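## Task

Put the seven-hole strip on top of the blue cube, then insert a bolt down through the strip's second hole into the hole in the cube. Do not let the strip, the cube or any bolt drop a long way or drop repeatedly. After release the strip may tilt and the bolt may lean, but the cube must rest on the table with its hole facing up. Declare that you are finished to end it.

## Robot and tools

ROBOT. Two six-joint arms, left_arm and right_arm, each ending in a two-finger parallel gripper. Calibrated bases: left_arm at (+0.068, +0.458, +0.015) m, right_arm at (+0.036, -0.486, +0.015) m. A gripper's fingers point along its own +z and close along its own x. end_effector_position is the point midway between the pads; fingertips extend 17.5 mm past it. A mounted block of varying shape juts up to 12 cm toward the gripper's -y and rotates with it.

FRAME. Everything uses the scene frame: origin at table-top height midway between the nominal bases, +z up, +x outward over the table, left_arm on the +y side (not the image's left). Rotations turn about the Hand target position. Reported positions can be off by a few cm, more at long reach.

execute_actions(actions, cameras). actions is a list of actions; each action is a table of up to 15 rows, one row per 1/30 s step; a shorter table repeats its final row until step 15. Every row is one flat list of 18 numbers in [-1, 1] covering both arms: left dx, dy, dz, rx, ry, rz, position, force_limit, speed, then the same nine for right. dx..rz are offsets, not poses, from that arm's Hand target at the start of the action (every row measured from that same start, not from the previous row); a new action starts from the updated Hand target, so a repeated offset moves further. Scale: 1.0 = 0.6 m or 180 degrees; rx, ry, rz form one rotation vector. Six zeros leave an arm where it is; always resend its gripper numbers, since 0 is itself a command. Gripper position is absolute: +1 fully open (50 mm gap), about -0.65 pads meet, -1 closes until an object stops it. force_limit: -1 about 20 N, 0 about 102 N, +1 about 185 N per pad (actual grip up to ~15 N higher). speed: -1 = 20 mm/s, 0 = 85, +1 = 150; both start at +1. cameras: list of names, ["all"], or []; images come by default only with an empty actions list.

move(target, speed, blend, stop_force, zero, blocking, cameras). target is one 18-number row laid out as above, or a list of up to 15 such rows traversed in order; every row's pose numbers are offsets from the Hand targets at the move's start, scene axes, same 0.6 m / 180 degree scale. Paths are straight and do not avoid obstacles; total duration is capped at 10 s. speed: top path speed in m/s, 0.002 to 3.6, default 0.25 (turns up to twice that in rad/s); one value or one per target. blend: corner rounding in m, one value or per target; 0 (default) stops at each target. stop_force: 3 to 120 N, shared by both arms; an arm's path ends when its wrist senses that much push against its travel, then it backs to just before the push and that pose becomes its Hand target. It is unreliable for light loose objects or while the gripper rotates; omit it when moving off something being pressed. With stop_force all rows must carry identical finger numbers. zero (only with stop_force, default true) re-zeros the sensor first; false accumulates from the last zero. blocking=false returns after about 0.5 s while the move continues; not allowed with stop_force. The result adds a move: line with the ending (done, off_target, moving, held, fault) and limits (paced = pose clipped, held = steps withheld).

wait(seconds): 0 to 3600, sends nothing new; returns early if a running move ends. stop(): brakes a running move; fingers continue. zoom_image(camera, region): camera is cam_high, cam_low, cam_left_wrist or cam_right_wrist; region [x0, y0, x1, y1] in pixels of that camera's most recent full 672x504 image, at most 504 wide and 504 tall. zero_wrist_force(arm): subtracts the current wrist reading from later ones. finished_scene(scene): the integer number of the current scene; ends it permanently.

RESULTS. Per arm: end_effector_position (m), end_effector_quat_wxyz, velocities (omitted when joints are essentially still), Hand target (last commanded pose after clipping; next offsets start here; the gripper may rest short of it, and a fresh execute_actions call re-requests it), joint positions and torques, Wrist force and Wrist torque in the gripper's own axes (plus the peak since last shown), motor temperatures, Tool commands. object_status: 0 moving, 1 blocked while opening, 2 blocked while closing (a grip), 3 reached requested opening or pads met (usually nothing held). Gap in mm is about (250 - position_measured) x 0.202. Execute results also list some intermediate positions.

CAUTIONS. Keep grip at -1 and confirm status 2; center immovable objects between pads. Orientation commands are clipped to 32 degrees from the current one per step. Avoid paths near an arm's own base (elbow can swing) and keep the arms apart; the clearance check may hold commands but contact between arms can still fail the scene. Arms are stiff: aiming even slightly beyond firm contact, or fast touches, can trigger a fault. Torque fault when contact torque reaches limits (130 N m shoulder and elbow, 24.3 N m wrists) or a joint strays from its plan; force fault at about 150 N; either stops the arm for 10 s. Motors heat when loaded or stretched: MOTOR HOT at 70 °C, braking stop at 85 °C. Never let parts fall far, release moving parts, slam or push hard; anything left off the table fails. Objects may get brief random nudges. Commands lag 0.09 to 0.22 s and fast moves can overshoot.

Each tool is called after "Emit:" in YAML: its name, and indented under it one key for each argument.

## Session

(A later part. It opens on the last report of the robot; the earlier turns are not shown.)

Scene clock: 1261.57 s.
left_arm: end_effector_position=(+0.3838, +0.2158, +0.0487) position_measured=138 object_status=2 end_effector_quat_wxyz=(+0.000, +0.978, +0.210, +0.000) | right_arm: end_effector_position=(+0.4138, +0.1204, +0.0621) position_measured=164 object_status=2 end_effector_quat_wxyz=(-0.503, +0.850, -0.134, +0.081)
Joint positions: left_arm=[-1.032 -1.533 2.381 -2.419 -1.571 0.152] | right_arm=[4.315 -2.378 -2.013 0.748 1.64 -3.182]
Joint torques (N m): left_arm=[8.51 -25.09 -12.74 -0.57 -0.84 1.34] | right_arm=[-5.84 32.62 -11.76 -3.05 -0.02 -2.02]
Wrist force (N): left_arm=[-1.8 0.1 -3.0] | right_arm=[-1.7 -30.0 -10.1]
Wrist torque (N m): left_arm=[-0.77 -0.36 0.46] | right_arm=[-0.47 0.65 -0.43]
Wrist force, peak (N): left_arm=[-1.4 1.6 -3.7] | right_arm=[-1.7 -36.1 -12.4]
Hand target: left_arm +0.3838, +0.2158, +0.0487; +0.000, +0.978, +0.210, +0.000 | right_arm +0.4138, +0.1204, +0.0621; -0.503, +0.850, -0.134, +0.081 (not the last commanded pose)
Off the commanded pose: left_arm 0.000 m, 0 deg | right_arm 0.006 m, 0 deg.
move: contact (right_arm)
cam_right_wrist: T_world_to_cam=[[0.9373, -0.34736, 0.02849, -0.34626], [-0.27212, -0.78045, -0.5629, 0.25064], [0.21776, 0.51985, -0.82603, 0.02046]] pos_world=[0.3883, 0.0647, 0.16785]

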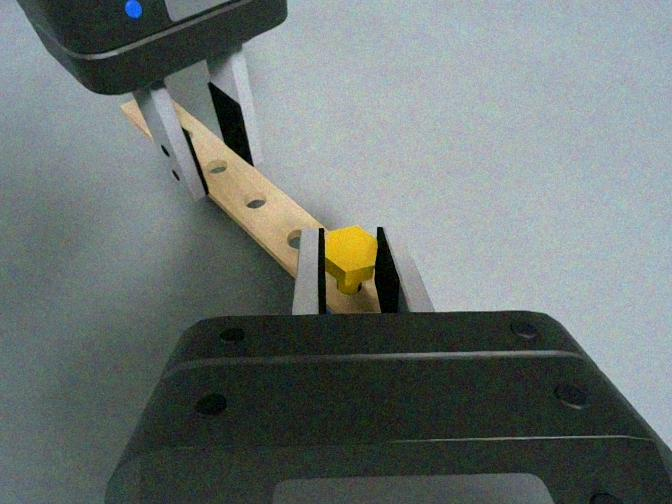

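Emit:
move:
  target:
    - [0,0,0.0015,0,0,0,-1,-0.6,-0.7,0,0,0.005,0,0,0,-1,-0.8,-1]
    - [0,0,0.0015,0,0,0,-1,-0.6,-0.7,0.0005,0.002,0.005,0,0,0,-1,-0.8,-1]
  speed: 0.03
  cameras: ["cam_right_wrist"]

Emit:
zoom_image:
  camera: "cam_right_wrist"
  region: [300, 200, 400, 315]

Emit:
move:
  target: [0,0,0,0,0,0,-1,-0.6,-0.7,0,0,-0.014,0,0,0,-1,-0.8,-1]
  speed: 0.012
  stop_force: 5
  cameras: ["cam_right_wrist"]

Emit:
zoom_image:
  camera: "cam_right_wrist"
  region: [300, 200, 400, 315]

Scene clock: 1277.83 s.
left_arm: end_effector_position=(+0.3838, +0.2158, +0.0496) position_measured=138 object_status=2 end_effector_quat_wxyz=(+0.000, +0.978, +0.210, +0.000) | right_arm: end_effector_position=(+0.4141, +0.1217, +0.0651) position_measured=164 object_status=2 end_effector_quat_wxyz=(-0.503, +0.850, -0.134, +0.081)
Joint positions: left_arm=[-1.032 -1.535 2.38 -2.416 -1.571 0.152] | right_arm=[4.316 -2.371 -2.011 0.739 1.64 -3.182]
Joint torques (N m): left_arm=[7.34 -15.13 -30.09 -4.36 -0.68 1.18] | right_arm=[8.79 47.14 8.85 4.77 -1.37 2.09]
Wrist force (N): left_arm=[-0.9 -2.6 -1.4] | right_arm=[-0.5 -1.5 1.6]
Wrist torque (N m): left_arm=[-0.72 -0.36 0.37] | right_arm=[-0.44 0.33 -0.41]
Wrist force, peak (N): left_arm=[-2.3 3.3 -1.5] | right_arm=[-2.0 -30.5 -9.9]
Hand target: left_arm +0.3838, +0.2158, +0.0496; +0.000, +0.978, +0.210, +0.000 | right_arm +0.4141, +0.1216, +0.0651; -0.503, +0.850, -0.134, +0.081
Off the commanded pose: left_arm 0.000 m, 0 deg | right_arm 0.000 m, 0 deg.
move: done
cam_right_wrist: T_world_to_cam=[[0.93727, -0.34742, 0.02859, -0.34621], [-0.27214, -0.7805, -0.56281, 0.25329], [0.21785, 0.51973, -0.82609, 0.02215]] pos_world=[0.3886, 0.0659, 0.17075]

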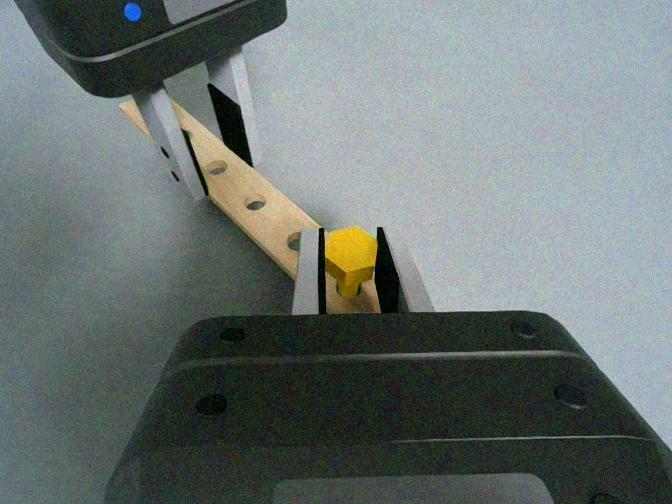

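Scaled by 4.383 from the camera's image (finer frame: 960x720).

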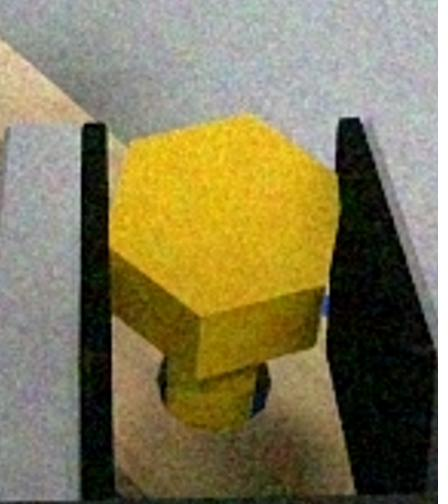

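Scene clock: 1278.83 s.
left_arm: end_effector_position=(+0.3838, +0.2158, +0.0496) position_measured=138 object_status=2 end_effector_quat_wxyz=(+0.000, +0.978, +0.210, +0.000) | right_arm: end_effector_position=(+0.4141, +0.1216, +0.0639) position_measured=164 object_status=2 end_effector_quat_wxyz=(-0.503, +0.850, -0.134, +0.081)
Joint positions: left_arm=[-1.032 -1.535 2.38 -2.416 -1.571 0.152] | right_arm=[4.316 -2.374 -2.011 0.742 1.64 -3.182]
Joint torques (N m): left_arm=[6.79 -12.75 -28.3 -3.67 -0.45 1.25] | right_arm=[4.93 51.63 -1.22 4.75 -1.22 1.78]
Wrist force (N): left_arm=[-1.8 -1.9 -0.9] | right_arm=[-0.6 -4.1 0.6]
Wrist torque (N m): left_arm=[-0.67 -0.29 0.41] | right_arm=[-0.46 0.31 -0.41]
Wrist force, peak (N): left_arm=[-1.3 -2.5 -1.6] | right_arm=[-0.9 -11.7 -1.6]
Hand target: left_arm +0.3838, +0.2158, +0.0496; +0.000, +0.978, +0.210, +0.000 | right_arm +0.4141, +0.1216, +0.0639; -0.503, +0.850, -0.134, +0.081 (not the last commanded pose)
Off the commanded pose: left_arm 0.000 m, 0 deg | right_arm 0.007 m, 0 deg.
move: contact (right_arm)
cam_right_wrist: T_world_to_cam=[[0.93729, -0.34737, 0.02852, -0.34621], [-0.27214, -0.78052, -0.56279, 0.25259], [0.21775, 0.51974, -0.82611, 0.02133]] pos_world=[0.3886, 0.0658, 0.16965]

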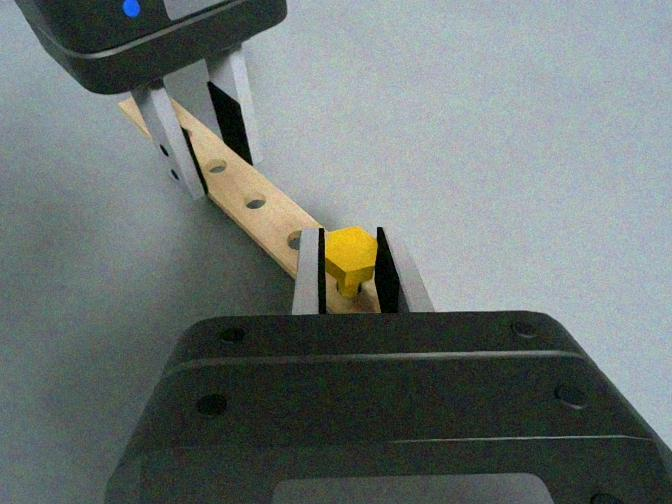

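Scaled by 4.383 from the camera's image (finer frame: 960x720).

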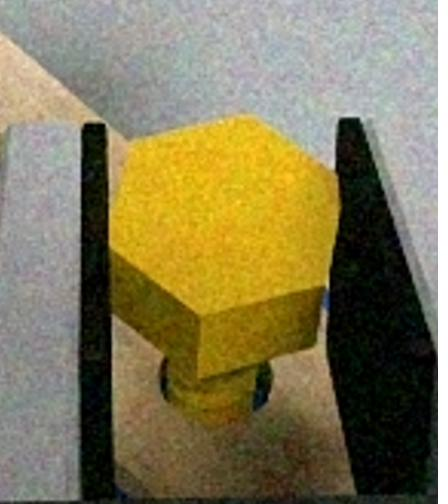

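Emit:
move:
  target:
    - [0,0,0,0,0,0,-1,-0.6,-0.7,0,0,0.004,0,0,0,-1,-0.8,-1]
    - [0,0.003,0,0,0,0,-1,-0.6,-0.7,0,0.003,0.004,0,0,0,-1,-0.8,-1]
  speed: 0.05

Emit:
move:
  target: [0,0,0,0,0,0,-1,-0.6,-0.7,0,0,-0.016,0,0,0,-1,-0.8,-1]
  speed: 0.012
  stop_force: 5

Emit:
move:
  target:
    - [0,0,0,0,0,0,-1,-0.6,-0.7,0,0,0.004,0,0,0,-1,-0.8,-1]
    - [0,0.003,0,0,0,0,-1,-0.6,-0.7,0,0.003,0.004,0,0,0,-1,-0.8,-1]
  speed: 0.05

Emit:
move:
  target: [0,0,0,0,0,0,-1,-0.6,-0.7,0,0,-0.016,0,0,0,-1,-0.8,-1]
  speed: 0.012
  stop_force: 5
  cameras: ["cam_right_wrist","cam_low"]

Scene clock: 1310.40 s.
left_arm: end_effector_position=(+0.3838, +0.2177, +0.0496) position_measured=138 object_status=2 end_effector_quat_wxyz=(+0.000, +0.978, +0.210, +0.000) | right_arm: end_effector_position=(+0.4141, +0.1235, +0.0663) position_measured=164 object_status=2 end_effector_quat_wxyz=(-0.503, +0.850, -0.134, +0.081)
Joint positions: left_arm=[-1.029 -1.538 2.383 -2.416 -1.571 0.154] | right_arm=[4.317 -2.37 -2.008 0.734 1.638 -3.181]
Joint torques (N m): left_arm=[-4.84 -16.09 -12.77 -4.41 -0.19 -0.37] | right_arm=[3.49 43.87 2.77 4.74 -0.52 1.83]
Wrist force (N): left_arm=[-0.8 -1.3 -1.2] | right_arm=[-1.1 -3.2 1.7]
Wrist torque (N m): left_arm=[-0.67 -0.37 0.16] | right_arm=[-0.45 0.32 -0.44]
Wrist force, peak (N): left_arm=[-1.4 -2.0 -1.6] | right_arm=[-0.5 -4.5 1.4]
Hand target: left_arm +0.3838, +0.2176, +0.0496; +0.000, +0.978, +0.210, +0.000 | right_arm +0.4141, +0.1234, +0.0663; -0.503, +0.850, -0.134, +0.081
Off the commanded pose: left_arm 0.000 m, 0 deg | right_arm 0.000 m, 0 deg.
move: done

Scene clock: 1311.63 s.
left_arm: end_effector_position=(+0.3838, +0.2176, +0.0496) position_measured=138 object_status=2 end_effector_quat_wxyz=(+0.000, +0.978, +0.210, +0.000) | right_arm: end_effector_position=(+0.4141, +0.1234, +0.0625) position_measured=164 object_status=2 end_effector_quat_wxyz=(-0.503, +0.850, -0.134, +0.081)
Joint positions: left_arm=[-1.03 -1.538 2.383 -2.416 -1.571 0.154] | right_arm=[4.317 -2.379 -2.006 0.742 1.638 -3.181]
Joint torques (N m): left_arm=[-8.09 -12.92 -30.33 -1.2 -0.18 -1.82] | right_arm=[2.57 52.61 -0.57 5.24 1.14 0.75]
Wrist force (N): left_arm=[-1.1 -2.0 -1.3] | right_arm=[-0.1 -3.4 1.7]
Wrist torque (N m): left_arm=[-0.70 -0.33 0.15] | right_arm=[-0.51 0.35 -0.46]
Wrist force, peak (N): left_arm=[-1.5 -1.7 -1.5] | right_arm=[0.0 -9.5 -1.1]
Hand target: left_arm +0.3838, +0.2176, +0.0496; +0.000, +0.978, +0.210, +0.000 | right_arm +0.4141, +0.1234, +0.0625; -0.503, +0.850, -0.134, +0.081 (not the last commanded pose)
Off the commanded pose: left_arm 0.000 m, 0 deg | right_arm 0.006 m, 0 deg.
move: contact (right_arm)

Scene clock: 1312.20 s.
left_arm: end_effector_position=(+0.3838, +0.2195, +0.0496) position_measured=138 object_status=2 end_effector_quat_wxyz=(+0.000, +0.978, +0.210, +0.000) | right_arm: end_effector_position=(+0.4141, +0.1253, +0.0649) position_measured=164 object_status=2 end_effector_quat_wxyz=(-0.503, +0.850, -0.134, +0.081)
Joint positions: left_arm=[-1.027 -1.54 2.385 -2.416 -1.571 0.157] | right_arm=[4.319 -2.374 -2.003 0.734 1.637 -3.18]
Joint torques (N m): left_arm=[-0.48 -16.14 -12.05 -4.31 -0.35 0.04] | right_arm=[0.39 43.69 3.25 4.84 -1.03 1.84]
Wrist force (N): left_arm=[-0.8 -1.4 -1.0] | right_arm=[-1.1 -3.0 1.8]
Wrist torque (N m): left_arm=[-0.67 -0.36 0.14] | right_arm=[-0.44 0.29 -0.49]
Wrist force, peak (N): left_arm=[-1.5 -1.7 -1.3] | right_arm=[-0.9 -3.9 1.3]
Hand target: left_arm +0.3838, +0.2194, +0.0496; +0.000, +0.978, +0.210, +0.000 | right_arm +0.4141, +0.1252, +0.0649; -0.503, +0.850, -0.134, +0.081
Off the commanded pose: left_arm 0.000 m, 0 deg | right_arm 0.000 m, 0 deg.
move: done

Scene clock: 1313.20 s.
left_arm: end_effector_position=(+0.3838, +0.2194, +0.0496) position_measured=138 object_status=2 end_effector_quat_wxyz=(+0.000, +0.978, +0.210, +0.000) | right_arm: end_effector_position=(+0.4140, +0.1252, +0.0634) position_measured=164 object_status=2 end_effector_quat_wxyz=(-0.503, +0.850, -0.134, +0.081)
Joint positions: left_arm=[-1.027 -1.54 2.385 -2.416 -1.571 0.157] | right_arm=[4.319 -2.378 -2.003 0.737 1.637 -3.18]
Joint torques (N m): left_arm=[-7.41 -13.28 -24.91 -0.86 -0.03 -1.55] | right_arm=[-0.47 50.64 -1.08 4.26 -0.25 1.13]
Wrist force (N): left_arm=[-1.4 -0.4 -1.1] | right_arm=[-0.5 -6.3 -0.7]
Wrist torque (N m): left_arm=[-0.66 -0.35 0.19] | right_arm=[-0.51 0.30 -0.50]
Wrist force, peak (N): left_arm=[-1.8 0.9 -1.5] | right_arm=[-0.2 -12.0 -3.4]
Hand target: left_arm +0.3838, +0.2194, +0.0496; +0.000, +0.978, +0.210, +0.000 | right_arm +0.4140, +0.1252, +0.0634; -0.503, +0.850, -0.134, +0.081 (not the last commanded pose)
Off the commanded pose: left_arm 0.000 m, 0 deg | right_arm 0.008 m, 0 deg.
move: contact (right_arm)
cam_right_wrist: T_world_to_cam=[[0.93727, -0.34744, 0.02846, -0.34483], [-0.27223, -0.78048, -0.56279, 0.25512], [0.21775, 0.51974, -0.82611, 0.01907]] pos_world=[0.3885, 0.0694, 0.16915]
Images, in order (width x height): cam_low 672x504, cam_right_wrist 672x504.

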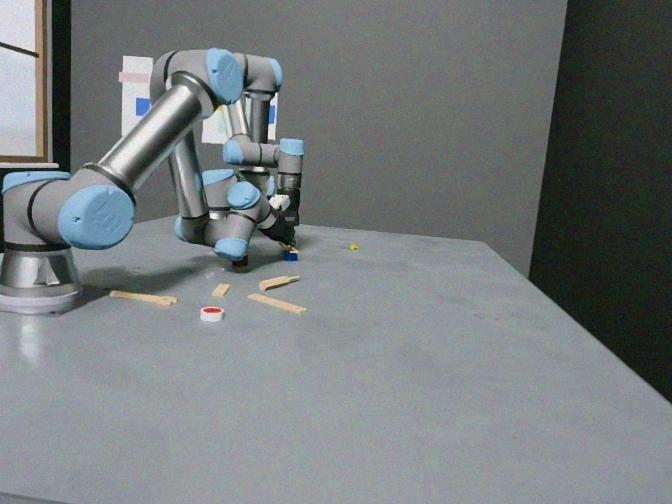

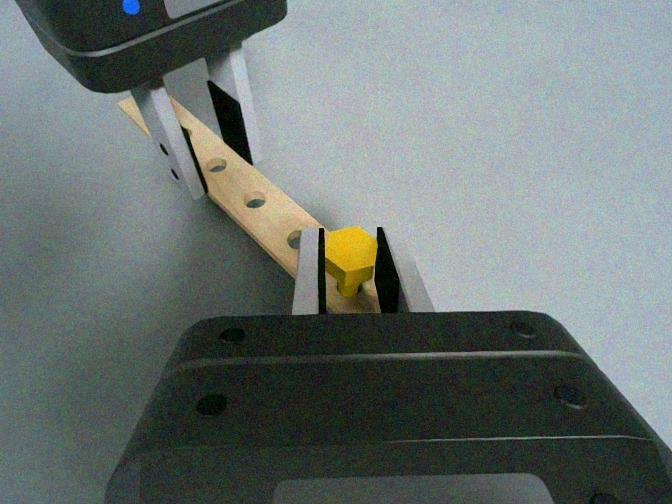

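Emit:
move:
  target:
    - [0,0,0,0,0,0,-1,-0.6,-0.7,0,0,0.004,0,0,0,-1,-0.8,-1]
    - [0.002,-0.003,0,0,0,0,-1,-0.6,-0.7,0.002,-0.003,0.004,0,0,0,-1,-0.8,-1]
  speed: 0.05

Emit:
move:
  target: [0,0,0,0,0,0,-1,-0.6,-0.7,0,0,-0.016,0,0,0,-1,-0.8,-1]
  speed: 0.012
  stop_force: 6

Emit:
move:
  target:
    - [0,0,0,0,0,0,-1,-0.6,-0.7,0,0,0.004,0,0,0,-1,-0.8,-1]
    - [0.002,0,0,0,0,0,-1,-0.6,-0.7,0.002,0,0.004,0,0,0,-1,-0.8,-1]
  speed: 0.05

Emit:
move:
  target: [0,0,0,0,0,0,-1,-0.6,-0.7,0,0,-0.016,0,0,0,-1,-0.8,-1]
  speed: 0.012
  stop_force: 6

Emit:
move:
  target:
    - [0,0,0,0,0,0,-1,-0.6,-0.7,0,0,0.004,0,0,0,-1,-0.8,-1]
    - [0.002,0,0,0,0,0,-1,-0.6,-0.7,0.002,0,0.004,0,0,0,-1,-0.8,-1]
  speed: 0.05

Emit:
move:
  target: [0,0,0,0,0,0,-1,-0.6,-0.7,0,0,-0.016,0,0,0,-1,-0.8,-1]
  speed: 0.012
  stop_force: 6

Scene clock: 1331.97 s.
left_arm: end_effector_position=(+0.3851, +0.2174, +0.0497) position_measured=138 object_status=2 end_effector_quat_wxyz=(+0.000, +0.978, +0.210, +0.000) | right_arm: end_effector_position=(+0.4152, +0.1232, +0.0658) position_measured=164 object_status=2 end_effector_quat_wxyz=(-0.503, +0.850, -0.134, +0.081)
Joint positions: left_arm=[-1.027 -1.535 2.38 -2.416 -1.571 0.157] | right_arm=[4.315 -2.371 -2.006 0.734 1.64 -3.182]
Joint torques (N m): left_arm=[-1.09 -27.19 -5.94 -1.48 -0.14 -0.59] | right_arm=[6.68 50.39 10.62 3.28 -0.57 -1.16]
Wrist force (N): left_arm=[-1.6 -3.1 -1.5] | right_arm=[0.0 -3.2 1.7]
Wrist torque (N m): left_arm=[-0.67 -0.34 0.21] | right_arm=[-0.41 0.33 -0.42]
Wrist force, peak (N): left_arm=[-1.4 -3.6 -1.3] | right_arm=[-0.5 -6.6 -0.3]
Hand target: left_arm +0.3850, +0.2176, +0.0496; +0.000, +0.978, +0.210, +0.000 | right_arm +0.4152, +0.1234, +0.0658; -0.503, +0.850, -0.134, +0.081
Off the commanded pose: left_arm 0.000 m, 0 deg | right_arm 0.000 m, 0 deg.
move: done

Scene clock: 1333.17 s.
left_arm: end_effector_position=(+0.3850, +0.2176, +0.0496) position_measured=138 object_status=2 end_effector_quat_wxyz=(+0.000, +0.978, +0.210, +0.000) | right_arm: end_effector_position=(+0.4152, +0.1234, +0.0627) position_measured=164 object_status=2 end_effector_quat_wxyz=(-0.503, +0.850, -0.134, +0.081)
Joint positions: left_arm=[-1.027 -1.535 2.38 -2.416 -1.571 0.157] | right_arm=[4.315 -2.379 -2.004 0.74 1.64 -3.182]
Joint torques (N m): left_arm=[10.84 -27.17 -8.22 -3.3 -0.16 1.72] | right_arm=[-0.69 50.28 -1.12 4.31 -1.89 1.87]
Wrist force (N): left_arm=[-1.2 -2.2 -1.3] | right_arm=[-1.5 -5.8 0.1]
Wrist torque (N m): left_arm=[-0.65 -0.37 0.19] | right_arm=[-0.47 0.28 -0.39]
Wrist force, peak (N): left_arm=[-1.4 -3.2 -1.4] | right_arm=[-2.8 -13.3 -3.0]
Hand target: left_arm +0.3850, +0.2176, +0.0496; +0.000, +0.978, +0.210, +0.000 | right_arm +0.4152, +0.1233, +0.0627; -0.503, +0.850, -0.134, +0.081 (not the last commanded pose)
Off the commanded pose: left_arm 0.000 m, 0 deg | right_arm 0.006 m, 0 deg.
move: contact (right_arm)

Scene clock: 1333.70 s.
left_arm: end_effector_position=(+0.3863, +0.2177, +0.0496) position_measured=138 object_status=2 end_effector_quat_wxyz=(+0.000, +0.978, +0.210, +0.000) | right_arm: end_effector_position=(+0.4165, +0.1233, +0.0651) position_measured=164 object_status=2 end_effector_quat_wxyz=(-0.503, +0.850, -0.134, +0.081)
Joint positions: left_arm=[-1.024 -1.533 2.378 -2.416 -1.571 0.16] | right_arm=[4.312 -2.374 -2.003 0.733 1.642 -3.183]
Joint torques (N m): left_arm=[-4.54 -22.14 -26.08 -1.13 -0.35 0.07] | right_arm=[5.79 40 15.25 3.15 1.53 -2.19]
Wrist force (N): left_arm=[-1.6 -2.6 -1.3] | right_arm=[-0.1 -2.8 2.0]
Wrist torque (N m): left_arm=[-0.69 -0.40 0.23] | right_arm=[-0.42 0.32 -0.41]
Wrist force, peak (N): left_arm=[-2.0 -2.6 -1.5] | right_arm=[-1.3 -6.0 0.3]
Hand target: left_arm +0.3862, +0.2176, +0.0496; +0.000, +0.978, +0.210, +0.000 | right_arm +0.4164, +0.1233, +0.0651; -0.503, +0.850, -0.134, +0.081
Off the commanded pose: left_arm 0.000 m, 0 deg | right_arm 0.000 m, 0 deg.
move: done

Scene clock: 1334.73 s.
left_arm: end_effector_position=(+0.3862, +0.2176, +0.0496) position_measured=138 object_status=2 end_effector_quat_wxyz=(+0.000, +0.978, +0.210, +0.000) | right_arm: end_effector_position=(+0.4164, +0.1233, +0.0638) position_measured=164 object_status=2 end_effector_quat_wxyz=(-0.503, +0.850, -0.134, +0.081)
Joint positions: left_arm=[-1.024 -1.533 2.378 -2.416 -1.571 0.16] | right_arm=[4.313 -2.377 -2.003 0.736 1.642 -3.183]
Joint torques (N m): left_arm=[-9.53 -26.85 -19.26 -1.41 -0.11 -1.89] | right_arm=[-4.81 50.97 -0.83 4.55 0.45 -2.32]
Wrist force (N): left_arm=[-1.4 -2.6 -1.3] | right_arm=[-1.3 -5.2 0.6]
Wrist torque (N m): left_arm=[-0.71 -0.34 0.19] | right_arm=[-0.51 0.32 -0.39]
Wrist force, peak (N): left_arm=[-1.8 -2.3 -1.7] | right_arm=[-2.4 -11.8 -2.4]
Hand target: left_arm +0.3862, +0.2176, +0.0496; +0.000, +0.978, +0.210, +0.000 | right_arm +0.4165, +0.1233, +0.0638; -0.503, +0.850, -0.134, +0.081 (not the last commanded pose)
Off the commanded pose: left_arm 0.000 m, 0 deg | right_arm 0.008 m, 0 deg.
move: contact (right_arm)

Scene clock: 1335.30 s.
left_arm: end_effector_position=(+0.3874, +0.2176, +0.0496) position_measured=138 object_status=2 end_effector_quat_wxyz=(+0.000, +0.978, +0.210, +0.000) | right_arm: end_effector_position=(+0.4177, +0.1233, +0.0662) position_measured=164 object_status=2 end_effector_quat_wxyz=(-0.503, +0.850, -0.134, +0.081)
Joint positions: left_arm=[-1.022 -1.531 2.375 -2.416 -1.571 0.162] | right_arm=[4.31 -2.372 -2.002 0.73 1.644 -3.185]
Joint torques (N m): left_arm=[-1.08 -23.88 -20.52 -1.33 -0.17 0.06] | right_arm=[6.3 40.07 14.02 3.39 0.52 -1.13]
Wrist force (N): left_arm=[-1.5 -2.5 -1.4] | right_arm=[-0.7 -3.4 1.4]
Wrist torque (N m): left_arm=[-0.69 -0.40 0.20] | right_arm=[-0.47 0.33 -0.40]
Wrist force, peak (N): left_arm=[-1.7 -2.4 -1.8] | right_arm=[-1.3 -5.1 0.4]
Hand target: left_arm +0.3874, +0.2176, +0.0496; +0.000, +0.978, +0.210, +0.000 | right_arm +0.4177, +0.1233, +0.0662; -0.503, +0.850, -0.134, +0.081
Off the commanded pose: left_arm 0.000 m, 0 deg | right_arm 0.000 m, 0 deg.
move: done

Scene clock: 1336.37 s.
left_arm: end_effector_position=(+0.3874, +0.2176, +0.0496) position_measured=138 object_status=2 end_effector_quat_wxyz=(+0.000, +0.978, +0.210, +0.000) | right_arm: end_effector_position=(+0.4177, +0.1233, +0.0645) position_measured=164 object_status=2 end_effector_quat_wxyz=(-0.503, +0.850, -0.134, +0.081)
Joint positions: left_arm=[-1.022 -1.531 2.375 -2.416 -1.571 0.162] | right_arm=[4.31 -2.376 -2.001 0.733 1.644 -3.185]
Joint torques (N m): left_arm=[-5.79 -27.74 -4.4 -2.43 -0.13 -1.7] | right_arm=[-0.92 49.4 -2.04 3.81 1.22 0.97]
Wrist force (N): left_arm=[-1.4 -0.4 -1.0] | right_arm=[-2.4 -7.2 0.1]
Wrist torque (N m): left_arm=[-0.64 -0.36 0.19] | right_arm=[-0.45 0.37 -0.39]
Wrist force, peak (N): left_arm=[-1.6 -2.3 -1.9] | right_arm=[-2.0 -14.3 -3.1]
Hand target: left_arm +0.3874, +0.2176, +0.0496; +0.000, +0.978, +0.210, +0.000 | right_arm +0.4177, +0.1233, +0.0645; -0.503, +0.850, -0.134, +0.081 (not the last commanded pose)
Off the commanded pose: left_arm 0.000 m, 0 deg | right_arm 0.008 m, 0 deg.
move: contact (right_arm)

Emit:
move:
  target:
    - [0,0,0,0,0,0,-1,-0.6,-0.7,0,0,0.003,0,0,0,-1,-0.8,-1]
    - [-0.0052,-0.0004,0,0,0,0,-1,-0.6,-0.7,-0.0052,-0.0004,0,0,0,0,-1,-0.8,-1]
  speed: 0.05

Emit:
move:
  target: [0,0,0,0,0,0,-1,-0.6,-0.7,0,0,-0.016,0,0,0,-1,-0.8,-1]
  speed: 0.012
  stop_force: 10

Emit:
move:
  target:
    - [0,0,0,0,0,0,-1,-0.6,-0.7,0,0,0.003,0,0,0,-1,-0.8,-1]
    - [0,-0.0012,0,0,0,0,-1,-0.6,-0.7,0,-0.0012,0.003,0,0,0,-1,-0.8,-1]
  speed: 0.05

Emit:
move:
  target: [0,0,0,0,0,0,-1,-0.6,-0.7,0,0,-0.016,0,0,0,-1,-0.8,-1]
  speed: 0.012
  stop_force: 10
  cameras: ["cam_right_wrist"]

Emit:
zoom_image:
  camera: "cam_right_wrist"
  region: [270, 200, 420, 320]

Scene clock: 1352.37 s.
left_arm: end_effector_position=(+0.3841, +0.2174, +0.0495) position_measured=138 object_status=2 end_effector_quat_wxyz=(+0.000, +0.978, +0.210, +0.000) end_effector_velocity=(+0.001, +0.000, +0.000) end_effector_angular_velocity=(-0.001, +0.000, -0.002) | right_arm: end_effector_position=(+0.4145, +0.1230, +0.0644) position_measured=164 object_status=2 end_effector_quat_wxyz=(-0.503, +0.850, -0.134, +0.081) end_effector_velocity=(+0.001, -0.001, -0.001) end_effector_angular_velocity=(-0.004, +0.002, -0.001)
Joint positions: left_arm=[-1.029 -1.537 2.382 -2.416 -1.571 0.155] | right_arm=[4.316 -2.374 -2.007 0.738 1.639 -3.182]
Joint velocities: left_arm=[0.003 0.002 -0.002 -0.001 0 0.005] | right_arm=[-0.002 0 0.001 -0.005 0.001 0]
Joint torques (N m): left_arm=[9.94 -13.58 -28.39 -3.78 -0.71 1.94] | right_arm=[-8.17 49.81 19.05 2.3 2.15 -0.56]
Wrist force (N): left_arm=[-1.2 -1.7 -1.4] | right_arm=[-1.1 -3.6 1.9]
Wrist torque (N m): left_arm=[-0.69 -0.34 0.40] | right_arm=[-0.42 0.45 -0.51]
Wrist force, peak (N): left_arm=[-1.4 -1.8 -1.6] | right_arm=[-2.5 -8.0 -0.3]
Hand target: left_arm +0.3843, +0.2174, +0.0496; +0.000, +0.978, +0.210, +0.000 | right_arm +0.4146, +0.1230, +0.0645; -0.503, +0.850, -0.134, +0.081
Off the commanded pose: left_arm 0.000 m, 0 deg | right_arm 0.000 m, 0 deg.
move: done

Scene clock: 1353.57 s.
left_arm: end_effector_position=(+0.3843, +0.2174, +0.0496) position_measured=138 object_status=2 end_effector_quat_wxyz=(+0.000, +0.978, +0.210, +0.000) | right_arm: end_effector_position=(+0.4145, +0.1231, +0.0619) position_measured=164 object_status=2 end_effector_quat_wxyz=(-0.504, +0.850, -0.134, +0.081)
Joint positions: left_arm=[-1.029 -1.536 2.381 -2.416 -1.571 0.155] | right_arm=[4.316 -2.381 -2.006 0.743 1.639 -3.182]
Joint torques (N m): left_arm=[10.49 -13.06 -30.16 -1.24 -0.12 2.06] | right_arm=[-4.13 45.68 -4.2 2.47 0.55 -1.41]
Wrist force (N): left_arm=[-0.9 -2.5 -1.3] | right_arm=[-1.7 -11.9 -1.8]
Wrist torque (N m): left_arm=[-0.69 -0.36 0.33] | right_arm=[-0.52 0.42 -0.49]
Wrist force, peak (N): left_arm=[-1.0 -2.6 -1.5] | right_arm=[-2.0 -17.8 -4.0]
Hand target: left_arm +0.3843, +0.2174, +0.0496; +0.000, +0.978, +0.210, +0.000 | right_arm +0.4145, +0.1231, +0.0619; -0.504, +0.850, -0.134, +0.081 (not the last commanded pose)
Off the commanded pose: left_arm 0.000 m, 0 deg | right_arm 0.007 m, 0 deg.
move: contact (right_arm)

Scene clock: 1354.07 s.
left_arm: end_effector_position=(+0.3843, +0.2166, +0.0496) position_measured=138 object_status=2 end_effector_quat_wxyz=(+0.000, +0.978, +0.210, +0.000) | right_arm: end_effector_position=(+0.4145, +0.1223, +0.0637) position_measured=164 object_status=2 end_effector_quat_wxyz=(-0.504, +0.850, -0.134, +0.081)
Joint positions: left_arm=[-1.03 -1.535 2.38 -2.416 -1.571 0.154] | right_arm=[4.315 -2.376 -2.008 0.741 1.64 -3.182]
Joint torques (N m): left_arm=[-9.6 -18.24 -24.67 -1.29 0.12 -2.12] | right_arm=[-3.62 52.6 7.54 4.73 2.31 -2.16]
Wrist force (N): left_arm=[-1.3 -2.3 -1.2] | right_arm=[-1.6 -0.5 1.8]
Wrist torque (N m): left_arm=[-0.66 -0.37 0.41] | right_arm=[-0.24 0.58 -0.50]
Wrist force, peak (N): left_arm=[-1.6 -2.6 -1.1] | right_arm=[-1.7 -12.1 -1.7]
Hand target: left_arm +0.3843, +0.2167, +0.0496; +0.000, +0.978, +0.210, +0.000 | right_arm +0.4145, +0.1224, +0.0637; -0.504, +0.850, -0.134, +0.081
Off the commanded pose: left_arm 0.000 m, 0 deg | right_arm 0.000 m, 0 deg.
move: done

Scene clock: 1355.10 s.
left_arm: end_effector_position=(+0.3843, +0.2167, +0.0496) position_measured=138 object_status=2 end_effector_quat_wxyz=(+0.000, +0.978, +0.210, +0.000) | right_arm: end_effector_position=(+0.4145, +0.1223, +0.0624) position_measured=164 object_status=2 end_effector_quat_wxyz=(-0.504, +0.850, -0.134, +0.081)
Joint positions: left_arm=[-1.03 -1.535 2.38 -2.416 -1.571 0.154] | right_arm=[4.315 -2.379 -2.008 0.744 1.64 -3.182]
Joint torques (N m): left_arm=[-9.34 -26.38 -4.8 -1.43 0.75 -1.61] | right_arm=[-4.39 45.64 -3.18 3.33 0.37 -2.2]
Wrist force (N): left_arm=[-1.0 -2.2 -0.9] | right_arm=[-2.5 -8.7 -1.5]
Wrist torque (N m): left_arm=[-0.74 -0.32 0.36] | right_arm=[-0.42 0.48 -0.48]
Wrist force, peak (N): left_arm=[-0.7 -2.9 -1.6] | right_arm=[-2.7 -15.0 -4.1]
Hand target: left_arm +0.3843, +0.2167, +0.0496; +0.000, +0.978, +0.210, +0.000 | right_arm +0.4145, +0.1223, +0.0624; -0.504, +0.850, -0.134, +0.081 (not the last commanded pose)
Off the commanded pose: left_arm 0.000 m, 0 deg | right_arm 0.008 m, 0 deg.
move: contact (right_arm)
cam_right_wrist: T_world_to_cam=[[0.93732, -0.34731, 0.02855, -0.34632], [-0.27192, -0.78015, -0.56341, 0.25234], [0.21795, 0.52033, -0.82569, 0.01938]] pos_world=[0.389, 0.0665, 0.16806]

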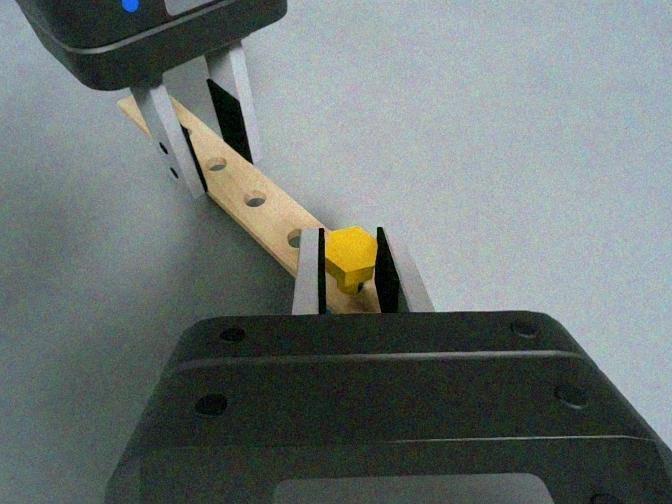

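Scaled by 3.360 from the camera's image (finer frame: 960x720).

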